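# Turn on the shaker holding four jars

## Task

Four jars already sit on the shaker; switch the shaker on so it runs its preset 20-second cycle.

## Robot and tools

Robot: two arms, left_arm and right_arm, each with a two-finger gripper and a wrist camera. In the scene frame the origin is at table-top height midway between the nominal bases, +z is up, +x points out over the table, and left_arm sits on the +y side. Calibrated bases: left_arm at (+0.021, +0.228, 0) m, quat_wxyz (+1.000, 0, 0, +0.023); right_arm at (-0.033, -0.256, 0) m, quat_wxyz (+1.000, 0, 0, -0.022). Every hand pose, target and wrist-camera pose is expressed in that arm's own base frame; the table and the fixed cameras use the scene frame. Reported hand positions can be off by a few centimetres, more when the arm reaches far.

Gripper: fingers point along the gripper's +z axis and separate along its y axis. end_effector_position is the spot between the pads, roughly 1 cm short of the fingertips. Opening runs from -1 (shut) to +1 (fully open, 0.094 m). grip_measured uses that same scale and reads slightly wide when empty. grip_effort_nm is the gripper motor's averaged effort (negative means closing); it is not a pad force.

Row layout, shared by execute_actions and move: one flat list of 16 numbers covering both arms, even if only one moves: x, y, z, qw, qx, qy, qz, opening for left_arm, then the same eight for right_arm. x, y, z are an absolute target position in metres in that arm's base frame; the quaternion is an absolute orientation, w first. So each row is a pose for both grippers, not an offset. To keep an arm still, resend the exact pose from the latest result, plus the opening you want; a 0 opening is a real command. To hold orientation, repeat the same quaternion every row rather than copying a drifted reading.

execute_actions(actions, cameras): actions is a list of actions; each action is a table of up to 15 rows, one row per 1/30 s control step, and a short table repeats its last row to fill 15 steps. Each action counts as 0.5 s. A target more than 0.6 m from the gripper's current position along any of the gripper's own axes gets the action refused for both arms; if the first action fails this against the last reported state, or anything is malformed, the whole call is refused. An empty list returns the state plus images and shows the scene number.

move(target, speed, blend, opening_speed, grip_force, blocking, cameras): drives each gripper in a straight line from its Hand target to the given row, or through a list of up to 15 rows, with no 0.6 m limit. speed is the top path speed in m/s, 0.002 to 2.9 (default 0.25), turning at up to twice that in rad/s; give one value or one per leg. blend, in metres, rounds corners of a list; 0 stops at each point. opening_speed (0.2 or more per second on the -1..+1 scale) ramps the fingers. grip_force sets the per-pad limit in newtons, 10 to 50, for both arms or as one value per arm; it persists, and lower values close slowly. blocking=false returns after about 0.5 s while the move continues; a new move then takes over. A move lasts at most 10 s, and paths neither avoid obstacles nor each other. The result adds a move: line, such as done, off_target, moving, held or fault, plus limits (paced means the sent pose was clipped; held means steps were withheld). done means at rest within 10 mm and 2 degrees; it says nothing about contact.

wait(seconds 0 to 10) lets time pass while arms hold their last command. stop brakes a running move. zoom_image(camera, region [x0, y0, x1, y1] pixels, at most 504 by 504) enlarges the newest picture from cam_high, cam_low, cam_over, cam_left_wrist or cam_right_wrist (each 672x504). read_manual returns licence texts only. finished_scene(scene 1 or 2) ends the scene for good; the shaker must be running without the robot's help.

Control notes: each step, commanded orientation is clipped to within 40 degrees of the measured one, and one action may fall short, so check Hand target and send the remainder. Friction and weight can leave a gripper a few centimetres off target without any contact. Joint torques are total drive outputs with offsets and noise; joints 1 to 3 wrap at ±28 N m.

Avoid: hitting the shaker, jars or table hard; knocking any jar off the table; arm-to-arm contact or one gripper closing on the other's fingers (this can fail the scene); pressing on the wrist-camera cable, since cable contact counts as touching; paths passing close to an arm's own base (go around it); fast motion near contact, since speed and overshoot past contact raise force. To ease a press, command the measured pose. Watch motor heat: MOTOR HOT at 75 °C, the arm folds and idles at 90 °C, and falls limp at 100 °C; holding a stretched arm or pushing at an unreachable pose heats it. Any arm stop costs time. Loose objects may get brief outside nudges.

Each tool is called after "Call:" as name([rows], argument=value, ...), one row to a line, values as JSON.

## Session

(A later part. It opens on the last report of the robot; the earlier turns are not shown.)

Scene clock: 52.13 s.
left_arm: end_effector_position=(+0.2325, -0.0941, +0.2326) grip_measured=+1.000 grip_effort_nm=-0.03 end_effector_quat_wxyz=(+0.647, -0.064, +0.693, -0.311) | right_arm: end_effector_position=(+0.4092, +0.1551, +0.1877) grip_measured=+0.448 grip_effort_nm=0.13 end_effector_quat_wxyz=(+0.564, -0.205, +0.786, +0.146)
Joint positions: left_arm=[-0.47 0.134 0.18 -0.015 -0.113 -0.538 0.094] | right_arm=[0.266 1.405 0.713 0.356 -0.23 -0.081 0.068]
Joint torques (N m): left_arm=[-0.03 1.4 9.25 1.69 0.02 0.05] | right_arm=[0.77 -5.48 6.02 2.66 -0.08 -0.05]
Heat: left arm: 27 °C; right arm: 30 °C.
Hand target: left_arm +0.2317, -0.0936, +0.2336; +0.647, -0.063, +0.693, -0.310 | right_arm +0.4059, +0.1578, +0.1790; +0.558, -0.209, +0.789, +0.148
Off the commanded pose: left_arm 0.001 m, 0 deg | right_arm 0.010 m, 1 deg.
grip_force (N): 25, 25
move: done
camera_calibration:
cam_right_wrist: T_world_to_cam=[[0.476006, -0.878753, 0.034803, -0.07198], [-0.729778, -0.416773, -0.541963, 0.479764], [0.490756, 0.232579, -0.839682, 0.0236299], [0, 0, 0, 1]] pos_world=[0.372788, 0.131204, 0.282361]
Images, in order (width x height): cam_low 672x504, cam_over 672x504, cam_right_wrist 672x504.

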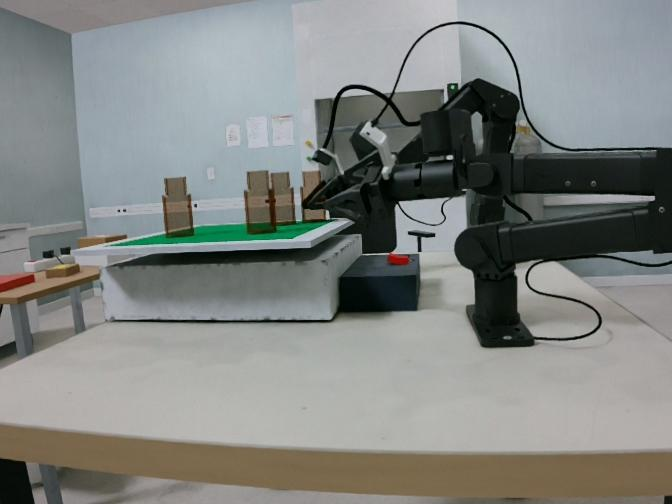

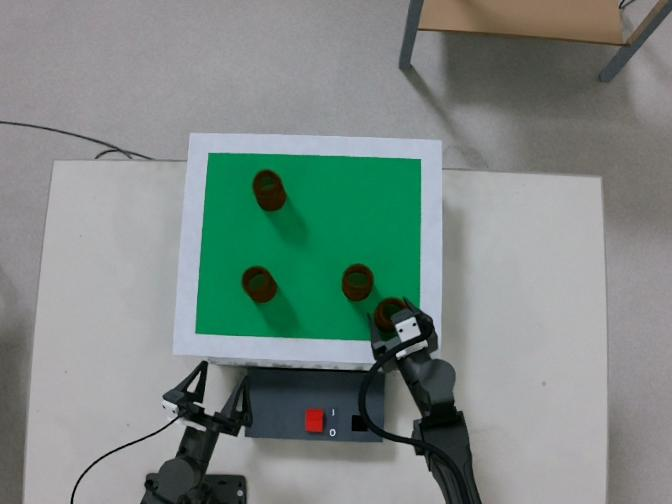

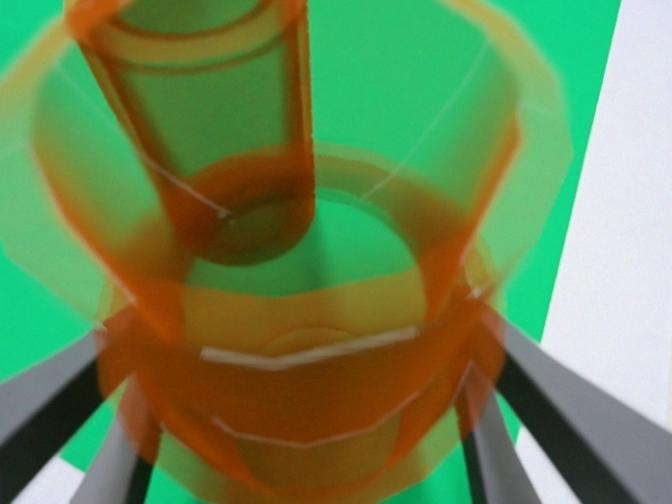

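Call:
move([
  [0.2317,-0.0936,0.2335,0.647,-0.063,0.693,-0.310,1,0.400,0.154,0.196,0.558,-0.209,0.789,0.148,0.6],
  [0.2317,-0.0936,0.2335,0.647,-0.063,0.693,-0.310,1,0.313,0.104,0.205,0.558,-0.209,0.789,0.148,0.6],
], cameras=["cam_right_wrist","cam_over","cam_low","cam_high"], opening_speed=0.3, speed=0.06)

Scene clock: 56.07 s.
left_arm: end_effector_position=(+0.2325, -0.0941, +0.2326) grip_measured=+1.000 grip_effort_nm=-0.03 end_effector_quat_wxyz=(+0.647, -0.064, +0.693, -0.311) | right_arm: end_effector_position=(+0.3191, +0.1056, +0.2173) grip_measured=+0.598 grip_effort_nm=0.13 end_effector_quat_wxyz=(+0.570, -0.207, +0.781, +0.147)
Joint positions: left_arm=[-0.47 0.134 0.18 -0.015 -0.113 -0.538 0.094] | right_arm=[0.122 0.889 0.538 0.016 -0.37 -0.132 0.075]
Joint torques (N m): left_arm=[-0.03 1.4 9.17 1.67 0 0.06] | right_arm=[-0.73 -2.78 5.93 2.25 -0.22 -0.14]
Heat: left arm: 28 °C; right arm: 30 °C.
Hand target: left_arm +0.2317, -0.0936, +0.2336; +0.647, -0.063, +0.693, -0.310 | right_arm +0.3134, +0.1043, +0.2051; +0.558, -0.209, +0.789, +0.148
Off the commanded pose: left_arm 0.001 m, 0 deg | right_arm 0.014 m, 2 deg.
grip_force (N): 25, 25
move: off_target (right_arm)
camera_calibration:
cam_right_wrist: T_world_to_cam=[[0.478352, -0.877282, 0.0394557, -0.0754762], [-0.719934, -0.417491, -0.554434, 0.409147], [0.502867, 0.236809, -0.831292, 0.0980192], [0, 0, 0, 1]] pos_world=[0.281372, 0.0813893, 0.311305]
Images, in order (width x height): cam_high 672x504, cam_low 672x504, cam_over 672x504, cam_right_wrist 672x504.

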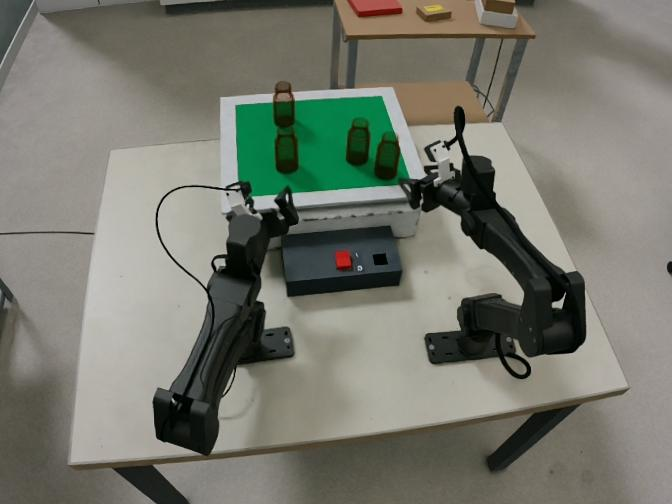

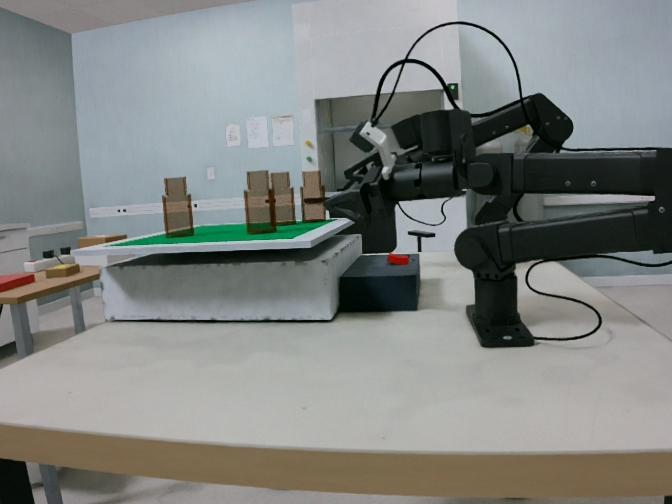

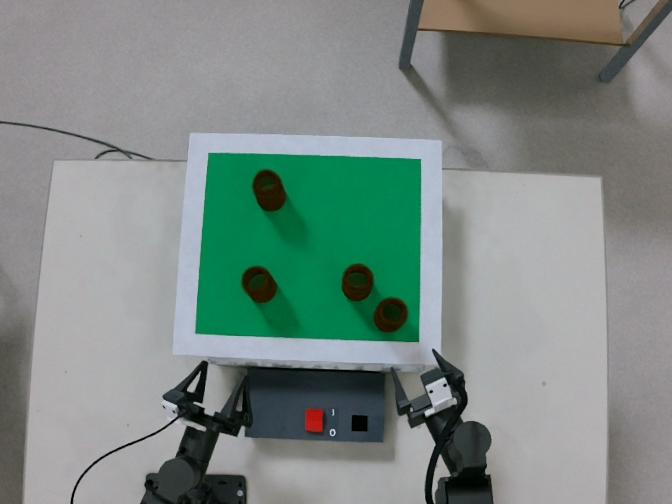

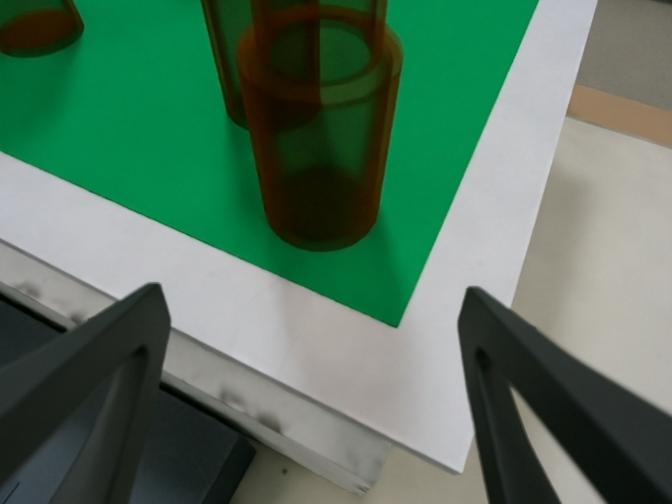

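Call:
move([
  [0.2317,0.0,0.2535,0.687,-0.043,0.723,-0.045,1,0.23,0.12,0.24,0.45,-0.27,0.836,0.14,-1],
  [0.2317,0.0,0.2535,0.687,-0.043,0.723,-0.045,1,0.2087,0.253,0.175,0.2364,-0.3929,0.8824,0.1053,-1],
], cameras=["all"], speed=0.2, blend=0.03)

Scene clock: 63.93 s.
left_arm: end_effector_position=(+0.2350, -0.0003, +0.2459) grip_measured=+1.000 grip_effort_nm=-0.03 end_effector_quat_wxyz=(+0.686, -0.046, +0.725, -0.046) | right_arm: end_effector_position=(+0.2067, +0.2498, +0.1645) grip_measured=-0.963 grip_effort_nm=-0.52 end_effector_quat_wxyz=(+0.229, -0.396, +0.883, +0.104)
Joint positions: left_arm=[-0.01 0.116 0.328 -0.267 -0.006 -0.131 0.094] | right_arm=[0.888 1.305 1.105 -0.864 0.02 0.04 0.002]
Joint torques (N m): left_arm=[0.66 2.32 11.17 1.57 0.11 0.07] | right_arm=[0.5 -4.66 10.7 1.37 0.05 0.06]
Heat: left arm: 27 °C; right arm: 29 °C.
Hand target: left_arm +0.2318, -0.0001, +0.2534; +0.688, -0.043, +0.723, -0.045 | right_arm +0.2086, +0.2529, +0.1749; +0.237, -0.393, +0.882, +0.105
Off the commanded pose: left_arm 0.008 m, 0 deg | right_arm 0.011 m, 1 deg.
grip_force (N): 25, 25
move: off_target (right_arm)
camera_calibration:
cam_left_wrist: T_world_to_cam=[[0.00181787, -0.987294, 0.158894, -0.0424785], [-0.645346, -0.122536, -0.753998, 0.357683], [0.763888, -0.101171, -0.637369, 0.0727582], [0, 0, 0, 1]] pos_world=[0.175327, 0.00925119, 0.322816]
cam_right_wrist: T_world_to_cam=[[0.754686, -0.65532, 0.031682, -0.00448408], [-0.65079, -0.741598, 0.162804, 0.307819], [-0.0831937, -0.143485, -0.98615, 0.318267], [0, 0, 0, 1]] pos_world=[0.230187, 0.271006, 0.263886]

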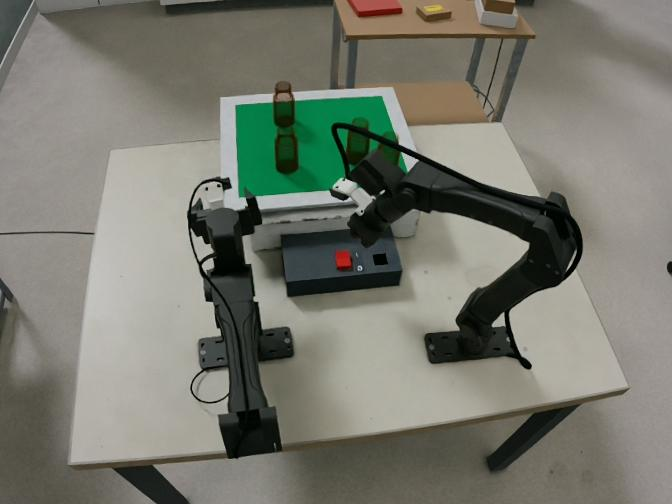

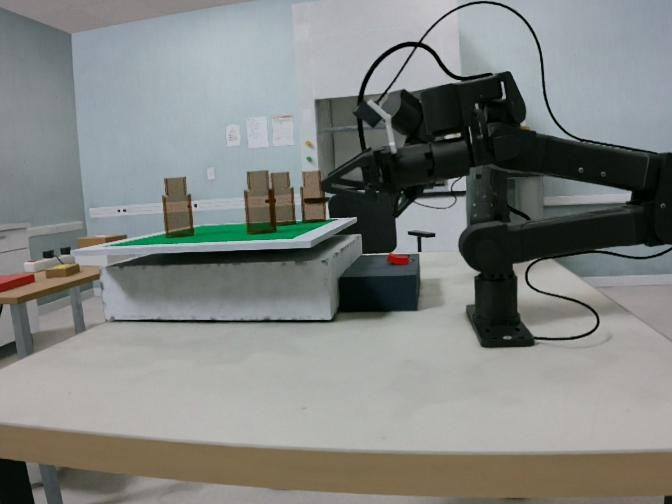

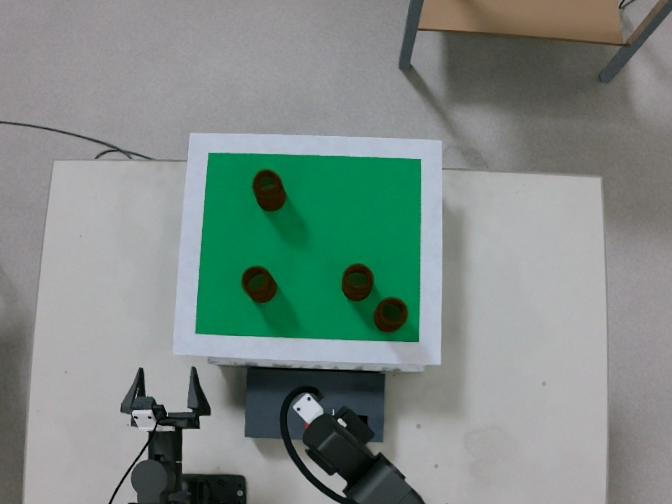

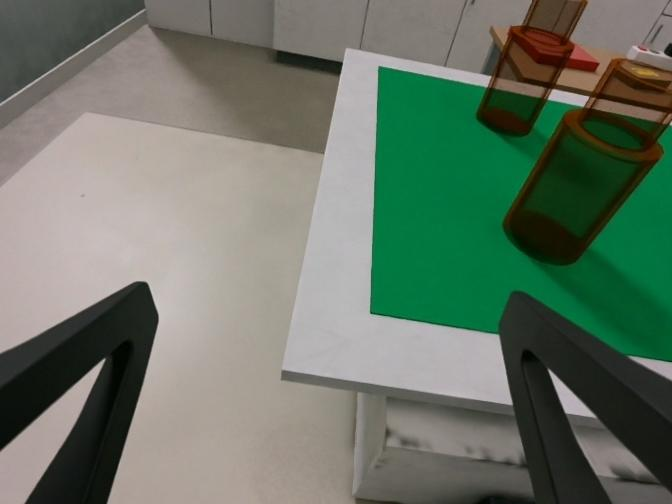

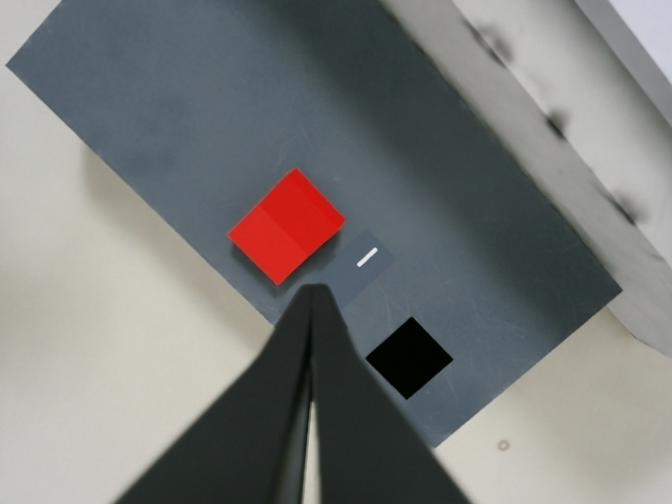

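Call:
move(target=[0.2317,0.0,0.2535,0.687,-0.043,0.723,-0.045,1,0.2187,0.2634,0.138,0.2364,-0.3929,0.8824,0.1053,-1], cameras=["all"], speed=0.08)

Call:
zoom_image(camera="cam_low", region=[320, 180, 460, 320])

Call:
zoom_image(camera="cam_high", region=[280, 180, 420, 310])

Scene clock: 66.47 s.
left_arm: end_effector_position=(+0.2350, -0.0003, +0.2459) grip_measured=+1.000 grip_effort_nm=-0.03 end_effector_quat_wxyz=(+0.686, -0.046, +0.725, -0.046) | right_arm: end_effector_position=(+0.2190, +0.2649, +0.1451) grip_measured=-0.964 grip_effort_nm=-0.57 end_effector_quat_wxyz=(+0.239, -0.394, +0.881, +0.109)
Joint positions: left_arm=[-0.01 0.116 0.328 -0.267 -0.006 -0.131 0.094] | right_arm=[0.888 1.361 1.058 -0.736 0.02 0.04 0.002]
Joint torques (N m): left_arm=[0.72 2.29 11.19 1.56 0.13 0.07] | right_arm=[0.03 -5.15 5.75 1.79 0.03 0.01]
Heat: left arm: 27 °C; right arm: 28 °C.
Hand target: left_arm +0.2318, -0.0001, +0.2534; +0.688, -0.043, +0.723, -0.045 | right_arm +0.2186, +0.2633, +0.1380; +0.236, -0.393, +0.882, +0.105
Off the commanded pose: left_arm 0.008 m, 0 deg | right_arm 0.007 m, 1 deg.
grip_force (N): 25, 25
move: done
camera_calibration:
cam_left_wrist: T_world_to_cam=[[0.00181787, -0.987294, 0.158894, -0.0424785], [-0.645346, -0.122536, -0.753998, 0.357683], [0.763888, -0.101171, -0.637369, 0.0727582], [0, 0, 0, 1]] pos_world=[0.175327, 0.00925119, 0.322816]
cam_right_wrist: T_world_to_cam=[[0.754183, -0.655939, 0.0308474, -0.00282638], [-0.653163, -0.744491, 0.138244, 0.33509], [-0.0677139, -0.12441, -0.989918, 0.294346], [0, 0, 0, 1]] pos_world=[0.240931, 0.284237, 0.245141]

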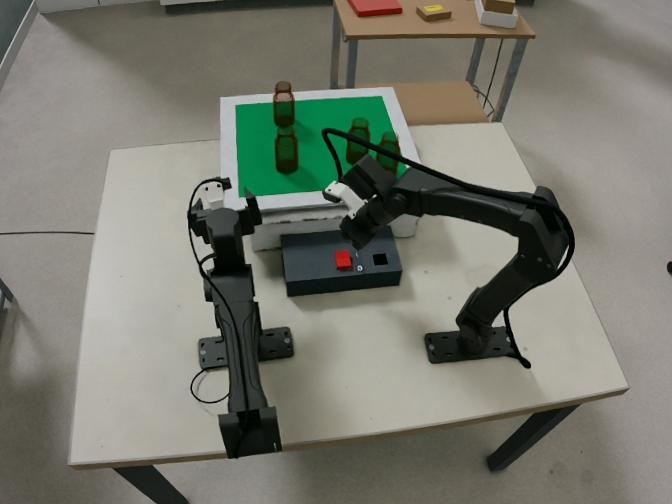

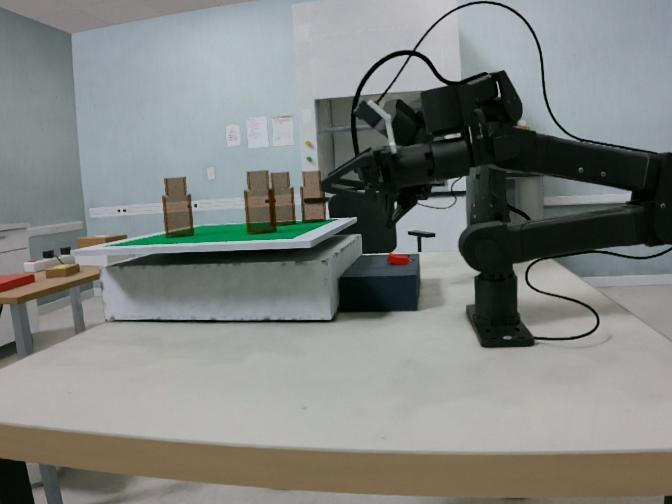

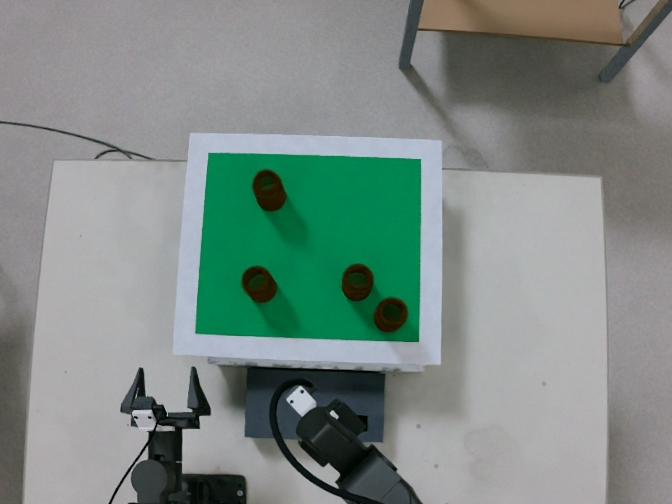

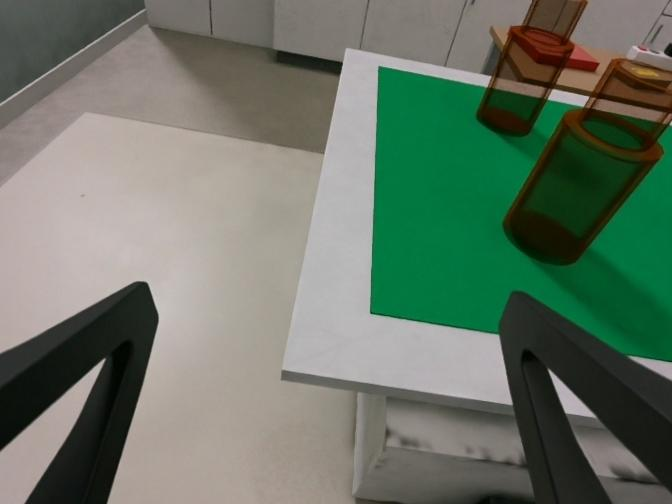

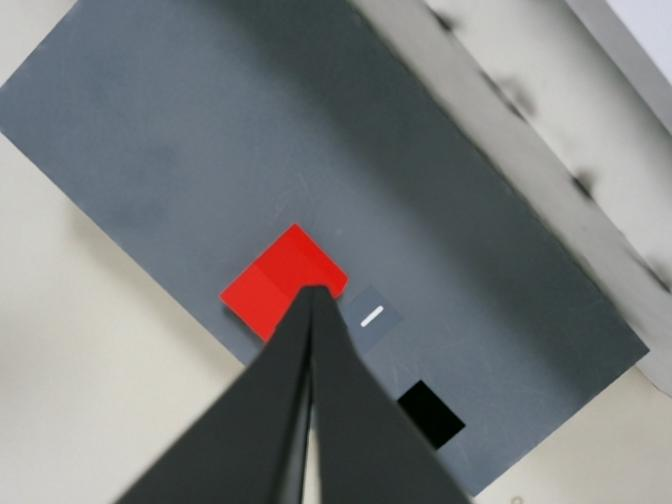

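Scaled by 3.600 from the camera's 672x504 image, which has a finer 960x720 frame.

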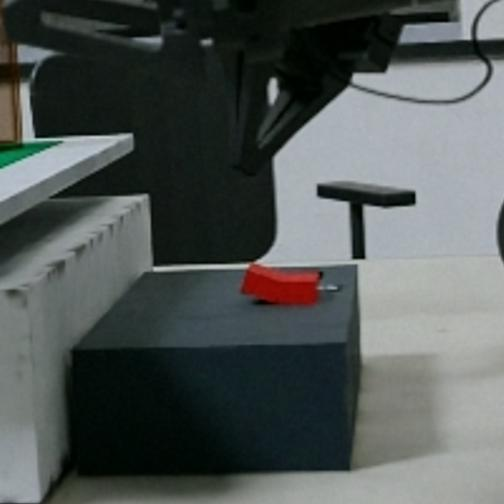

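Scaled by 3.600 from the camera's 672x504 image, which has a finer 960x720 frame.

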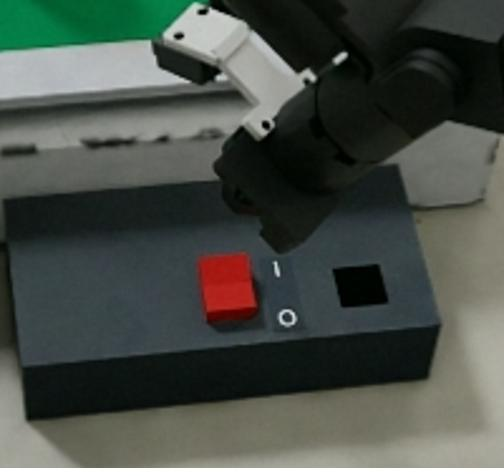

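Call:
move(target=[0.2317,0.0,0.2535,0.687,-0.043,0.723,-0.045,1,0.2197,0.2634,0.102,0.2364,-0.3929,0.8824,0.1053,-1], cameras=["cam_low","cam_high","cam_right_wrist"], speed=0.06)

Call:
zoom_image(camera="cam_low", region=[320, 180, 460, 320])

Scene clock: 68.90 s.
left_arm: end_effector_position=(+0.2350, -0.0003, +0.2459) grip_measured=+1.000 grip_effort_nm=-0.03 end_effector_quat_wxyz=(+0.686, -0.046, +0.725, -0.046) | right_arm: end_effector_position=(+0.2200, +0.2661, +0.1100) grip_measured=-0.964 grip_effort_nm=-0.57 end_effector_quat_wxyz=(+0.241, -0.394, +0.880, +0.110)
Joint positions: left_arm=[-0.01 0.116 0.328 -0.267 -0.006 -0.131 0.094] | right_arm=[0.888 1.384 0.935 -0.587 0.02 0.04 0.002]
Joint torques (N m): left_arm=[0.72 2.26 11.22 1.56 0.12 0.07] | right_arm=[-0.27 -5.09 5.56 1.8 0.01 -0.02]
Heat: left arm: 27 °C; right arm: 28 °C.
Hand target: left_arm +0.2318, -0.0001, +0.2534; +0.688, -0.043, +0.723, -0.045 | right_arm +0.2196, +0.2632, +0.1021; +0.236, -0.393, +0.882, +0.105
Off the commanded pose: left_arm 0.008 m, 0 deg | right_arm 0.008 m, 1 deg.
grip_force (N): 25, 25
move: done
camera_calibration:
cam_right_wrist: T_world_to_cam=[[0.754115, -0.656019, 0.0308197, -0.00164862], [-0.653417, -0.744752, 0.135614, 0.341875], [-0.0660123, -0.122407, -0.990282, 0.258965], [0, 0, 0, 1]] pos_world=[0.241725, 0.28523, 0.210136]
Images, in order (width x height): cam_high 672x504, cam_low 672x504, cam_right_wrist 672x504.

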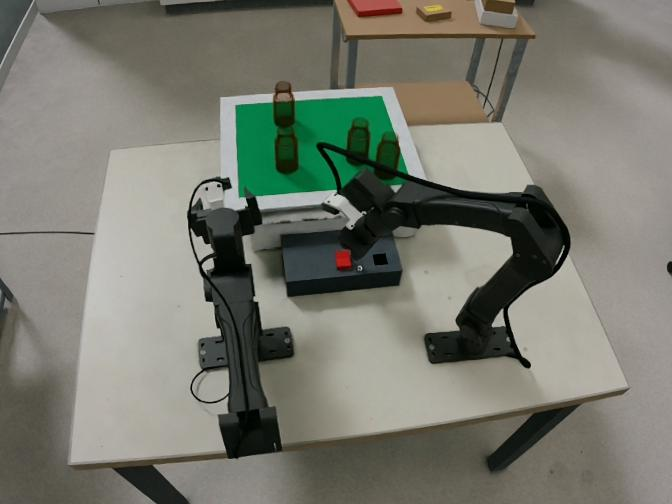

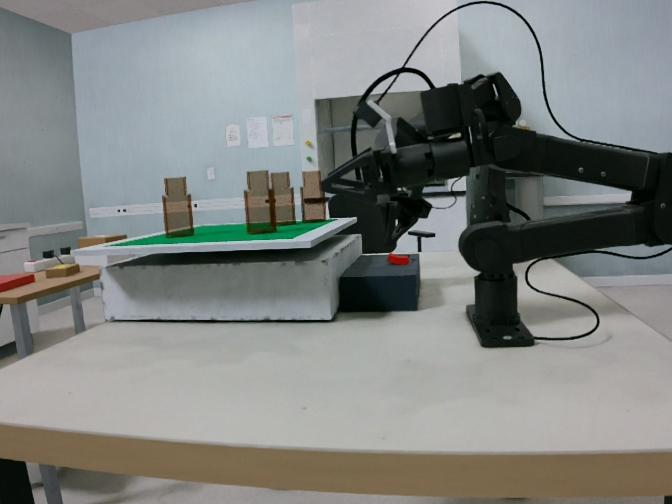

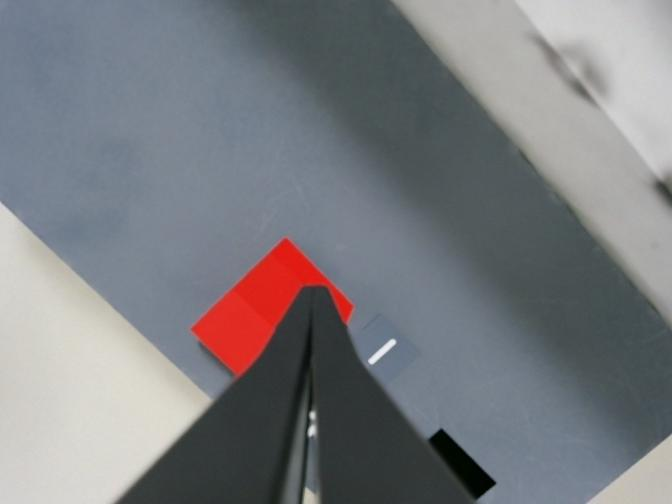

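Scaled by 3.600 from the camera's 672x504 image, which has a finer 960x720 frame.

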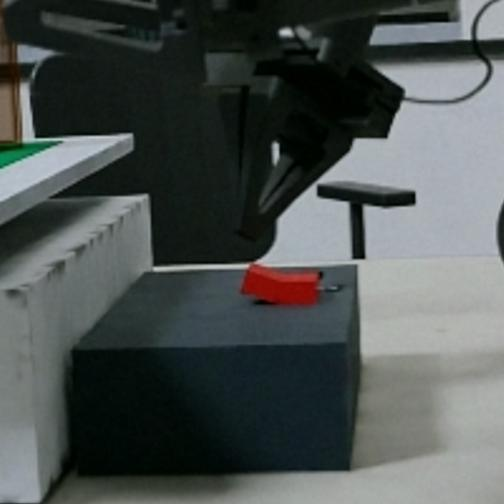

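Call:
move([
  [0.2317,0.0,0.2535,0.687,-0.043,0.723,-0.045,1,0.2165,0.2627,0.098,0.2364,-0.3929,0.8824,0.1053,-1],
  [0.2317,0.0,0.2535,0.687,-0.043,0.723,-0.045,1,0.2165,0.2627,0.085,0.2364,-0.3929,0.8824,0.1053,-1],
], cameras=["cam_low","cam_high","cam_right_wrist"], speed=0.04)

Call:
zoom_image(camera="cam_low", region=[320, 180, 460, 320])

Scene clock: 71.27 s.
left_arm: end_effector_position=(+0.2350, -0.0003, +0.2459) grip_measured=+1.000 grip_effort_nm=-0.03 end_effector_quat_wxyz=(+0.686, -0.046, +0.725, -0.046) | right_arm: end_effector_position=(+0.2182, +0.2631, +0.0958) grip_measured=-0.964 grip_effort_nm=-0.57 end_effector_quat_wxyz=(+0.241, -0.394, +0.880, +0.108)
Joint positions: left_arm=[-0.01 0.116 0.328 -0.267 -0.006 -0.131 0.094] | right_arm=[0.888 1.385 0.878 -0.53 0.023 0.04 0.002]
Joint torques (N m): left_arm=[0.7 2.35 11.11 1.58 0.12 0.07] | right_arm=[0.5 -4.4 4.93 1.97 0.03 0.06]
Heat: left arm: 27 °C; right arm: 28 °C.
Hand target: left_arm +0.2318, -0.0001, +0.2534; +0.688, -0.043, +0.723, -0.045 | right_arm +0.2162, +0.2624, +0.0853; +0.236, -0.393, +0.882, +0.105
Off the commanded pose: left_arm 0.008 m, 0 deg | right_arm 0.011 m, 1 deg.
grip_force (N): 25, 25
move: off_target (right_arm)
camera_calibration:
cam_right_wrist: T_world_to_cam=[[0.753162, -0.657, 0.033146, -0.0015545], [-0.654603, -0.743519, 0.136654, 0.34021], [-0.0651372, -0.12462, -0.990064, 0.24481], [0, 0, 0, 1]] pos_world=[0.239819, 0.282439, 0.195938]
Images, in order (width x height): cam_high 672x504, cam_low 672x504, cam_right_wrist 672x504.

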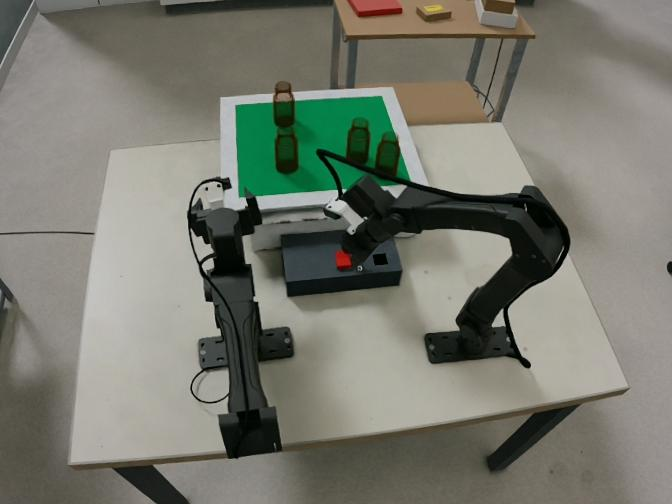

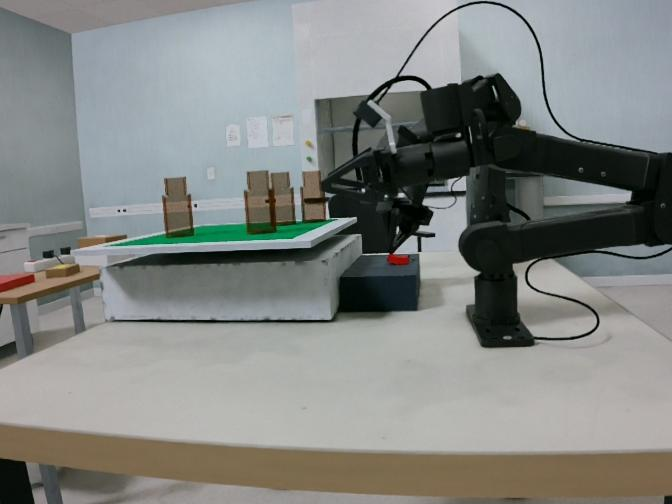

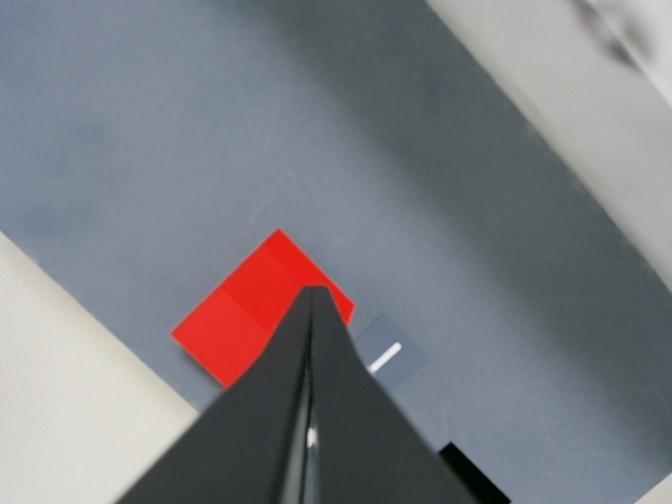

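Scaled by 3.600 from the camera's 672x504 image, which has a finer 960x720 frame.

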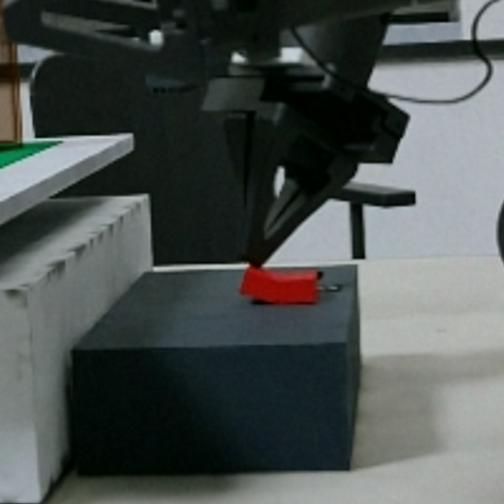

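Call:
move(target=[0.2317,0.0,0.2535,0.687,-0.043,0.723,-0.045,1,0.2155,0.2617,0.075,0.2364,-0.3929,0.8824,0.1053,-1], cameras=["cam_low","cam_right_wrist"], speed=0.03)

Call:
zoom_image(camera="cam_low", region=[320, 180, 460, 320])

Scene clock: 72.47 s.
left_arm: end_effector_position=(+0.2350, -0.0003, +0.2459) grip_measured=+1.000 grip_effort_nm=-0.03 end_effector_quat_wxyz=(+0.686, -0.046, +0.725, -0.046) | right_arm: end_effector_position=(+0.2206, +0.2655, +0.0913) grip_measured=-0.964 grip_effort_nm=-0.57 end_effector_quat_wxyz=(+0.252, -0.392, +0.877, +0.113)
Joint positions: left_arm=[-0.01 0.116 0.328 -0.267 -0.006 -0.131 0.094] | right_arm=[0.888 1.385 0.845 -0.471 0.025 0.041 0.002]
Joint torques (N m): left_arm=[0.68 2.24 11.12 1.56 0.13 0.09] | right_arm=[0.55 -3.79 4.75 1.8 0.01 0.06]
Heat: left arm: 27 °C; right arm: 28 °C.
Hand target: left_arm +0.2318, -0.0001, +0.2534; +0.688, -0.043, +0.723, -0.045 | right_arm +0.2152, +0.2612, +0.0755; +0.236, -0.393, +0.882, +0.105
Off the commanded pose: left_arm 0.008 m, 0 deg | right_arm 0.017 m, 2 deg.
grip_force (N): 25, 25
move: off_target (right_arm)
camera_calibration:
cam_right_wrist: T_world_to_cam=[[0.751592, -0.658754, 0.0339455, -0.000965771], [-0.657917, -0.744945, 0.110462, 0.347631], [-0.0474796, -0.105356, -0.993301, 0.232009], [0, 0, 0, 1]] pos_world=[0.240454, 0.282773, 0.192087]
Images, in order (width x height): cam_low 672x504, cam_right_wrist 672x504.

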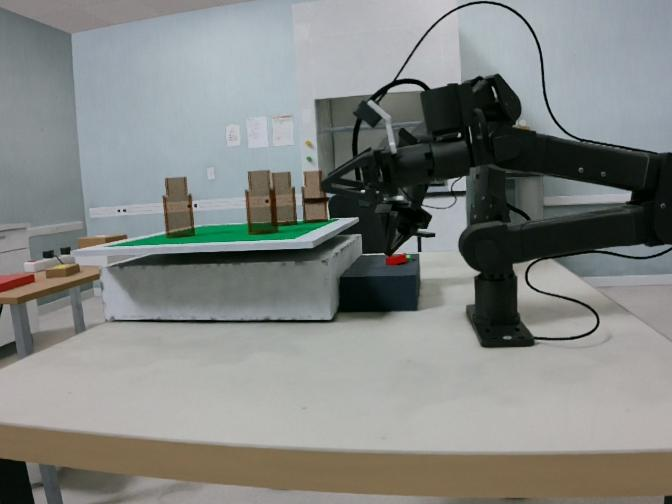

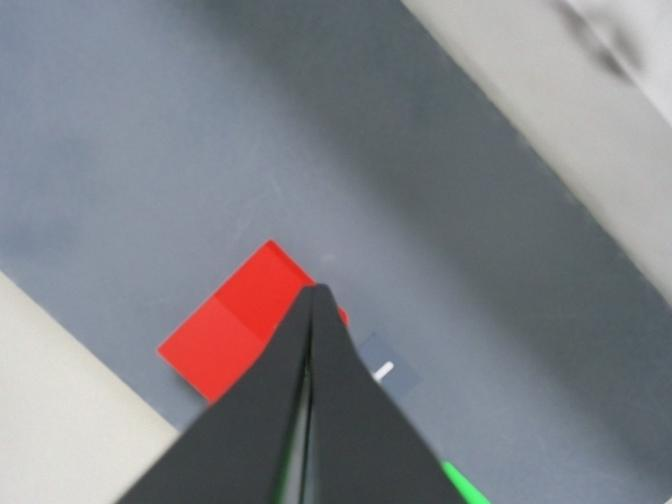

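Scaled by 3.600 from the camera's 672x504 image, which has a finer 960x720 frame.

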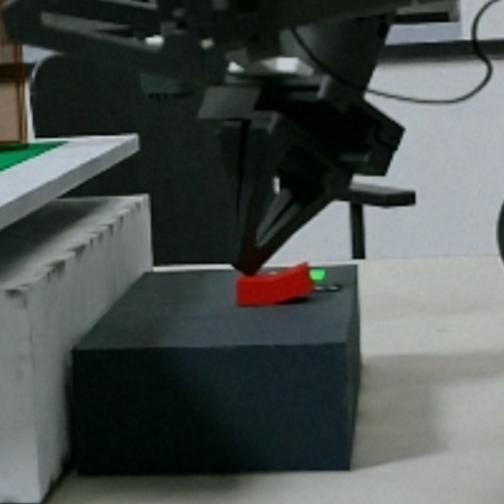

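Flipped; the indicator is green. Lift off and wait.

Call:
move(target=[0.2317,0.0,0.2535,0.687,-0.043,0.723,-0.045,1,0.2155,0.2617,0.16,0.2364,-0.3929,0.8824,0.1053,-1], cameras=["cam_low","cam_high","cam_over"], speed=0.1)

Call:
wait(seconds=10, cameras=["cam_high","cam_over"])

Call:
wait(seconds=10, cameras=["cam_high","cam_over"])

Scene clock: 74.63 s.
left_arm: end_effector_position=(+0.2350, -0.0003, +0.2459) grip_measured=+1.000 grip_effort_nm=-0.03 end_effector_quat_wxyz=(+0.686, -0.046, +0.725, -0.046) | right_arm: end_effector_position=(+0.2149, +0.2585, +0.1455) grip_measured=-0.964 grip_effort_nm=-0.57 end_effector_quat_wxyz=(+0.224, -0.396, +0.885, +0.099)
Joint positions: left_arm=[-0.01 0.116 0.328 -0.267 -0.006 -0.131 0.094] | right_arm=[0.888 1.363 1.08 -0.794 0.025 0.041 0.002]
Joint torques (N m): left_arm=[0.8 2.33 11.21 1.56 0.15 0.06] | right_arm=[0.54 -6.93 10.25 1.34 0 0.06]
Heat: left arm: 27 °C; right arm: 28 °C.
Hand target: left_arm +0.2318, -0.0001, +0.2534; +0.688, -0.043, +0.723, -0.045 | right_arm +0.2154, +0.2616, +0.1598; +0.236, -0.393, +0.882, +0.105
Off the commanded pose: left_arm 0.008 m, 0 deg | right_arm 0.015 m, 2 deg.
grip_force (N): 25, 25
move: off_target (right_arm)
Images, in order (width x height): cam_high 672x504, cam_low 672x504, cam_over 672x504.

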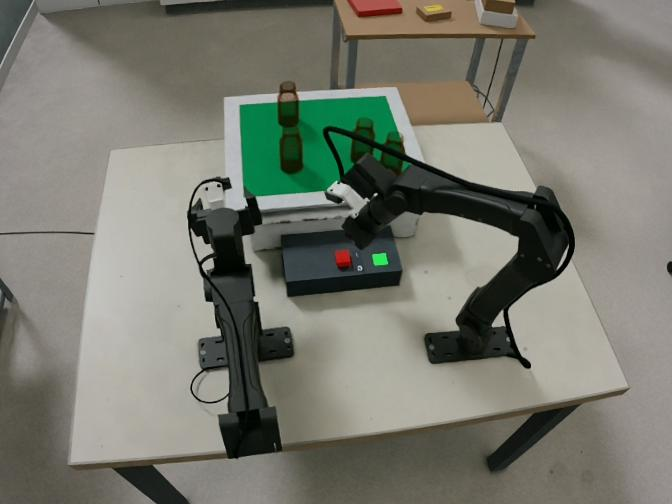

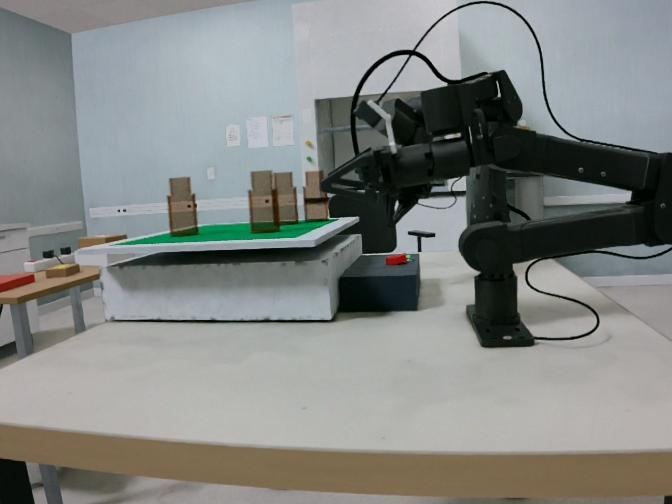

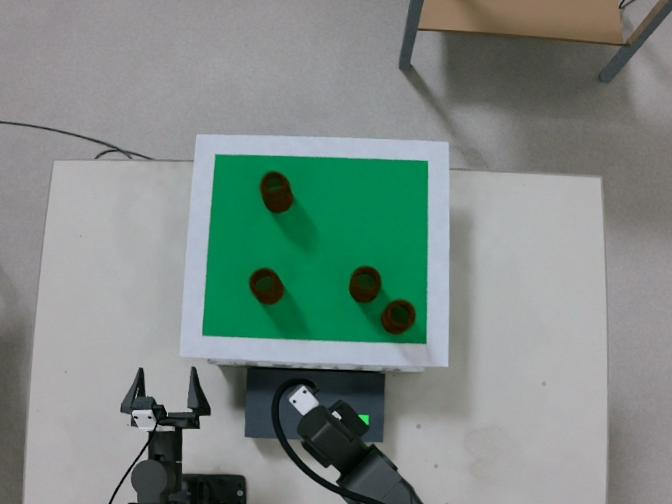

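Scene clock: 84.63 s.
left_arm: end_effector_position=(+0.2350, -0.0003, +0.2459) grip_measured=+1.000 grip_effort_nm=-0.03 end_effector_quat_wxyz=(+0.686, -0.046, +0.725, -0.046) | right_arm: end_effector_position=(+0.2149, +0.2585, +0.1454) grip_measured=-0.964 grip_effort_nm=-0.57 end_effector_quat_wxyz=(+0.224, -0.396, +0.885, +0.098)
Joint positions: left_arm=[-0.01 0.116 0.328 -0.267 -0.006 -0.131 0.094] | right_arm=[0.888 1.363 1.08 -0.795 0.025 0.041 0.002]
Joint torques (N m): left_arm=[0.73 2.35 11.04 1.55 0.12 0.07] | right_arm=[0.54 -6.93 10.25 1.35 0 0.06]
Heat: left arm: 27 °C; right arm: 27 °C.
Hand target: left_arm +0.2318, -0.0001, +0.2534; +0.688, -0.043, +0.723, -0.045 | right_arm +0.2154, +0.2616, +0.1598; +0.236, -0.393, +0.882, +0.105
Tool commands: left_gripper/opening=+1.0 right_gripper/opening=-1.0
Off the commanded pose: left_arm 0.008 m, 0 deg | right_arm 0.015 m, 2 deg.
grip_force (N): 25, 25
wait: 10.00 s; at rest by 0.17 s
Images, in order (width x height): cam_high 672x504, cam_over 672x504.

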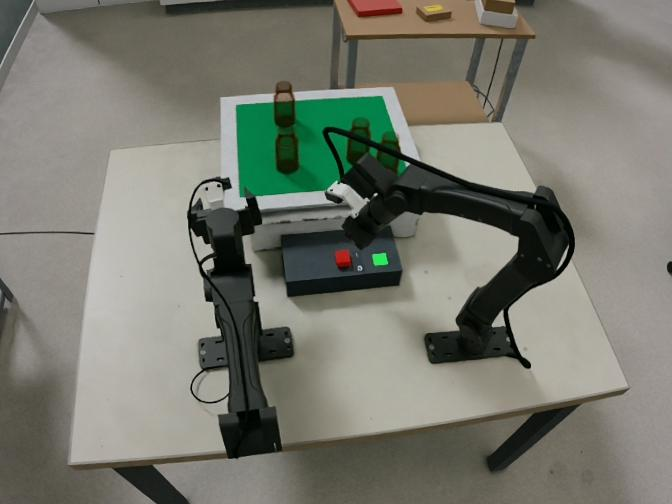

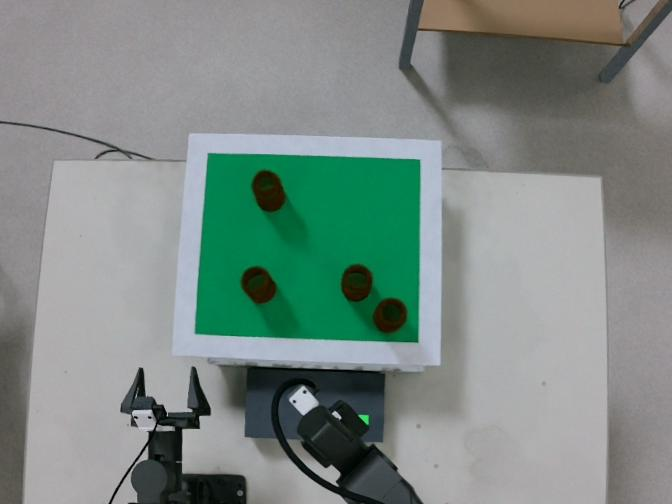

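Scene clock: 94.63 s.
left_arm: end_effector_position=(+0.2350, -0.0003, +0.2459) grip_measured=+1.000 grip_effort_nm=-0.03 end_effector_quat_wxyz=(+0.686, -0.046, +0.725, -0.046) | right_arm: end_effector_position=(+0.2149, +0.2585, +0.1454) grip_measured=-0.964 grip_effort_nm=-0.57 end_effector_quat_wxyz=(+0.224, -0.396, +0.885, +0.098)
Joint positions: left_arm=[-0.01 0.116 0.328 -0.267 -0.006 -0.131 0.094] | right_arm=[0.888 1.363 1.08 -0.795 0.025 0.041 0.002]
Joint torques (N m): left_arm=[0.65 2.3 11.19 1.58 0.12 0.05] | right_arm=[0.54 -6.93 10.25 1.35 0 0.06]
Heat: left arm: 27 °C; right arm: 26 °C.
Hand target: left_arm +0.2318, -0.0001, +0.2534; +0.688, -0.043, +0.723, -0.045 | right_arm +0.2154, +0.2616, +0.1598; +0.236, -0.393, +0.882, +0.105
Tool commands: left_gripper/opening=+1.0 right_gripper/opening=-1.0
Off the commanded pose: left_arm 0.008 m, 0 deg | right_arm 0.015 m, 2 deg.
grip_force (N): 25, 25
wait: 10.00 s; at rest by 0.17 s
Images, in order (width x height): cam_high 672x504, cam_over 672x504.

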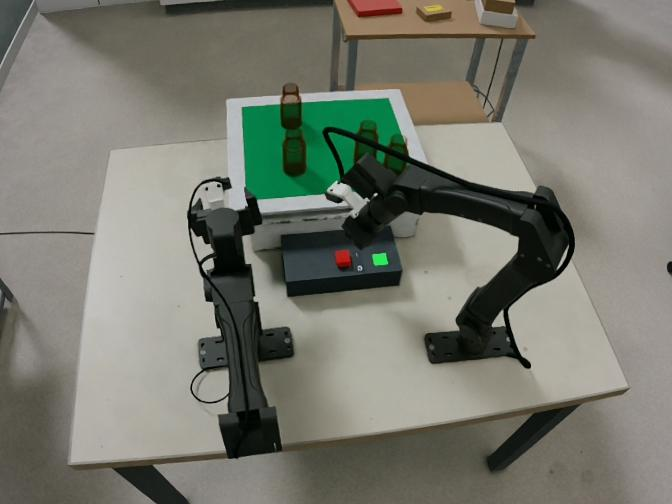

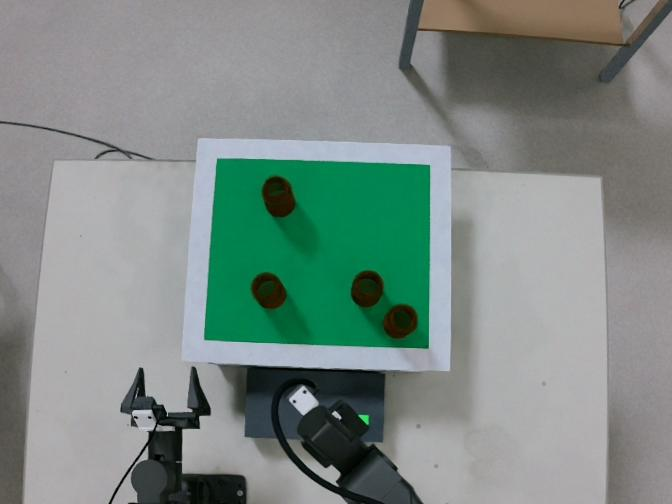

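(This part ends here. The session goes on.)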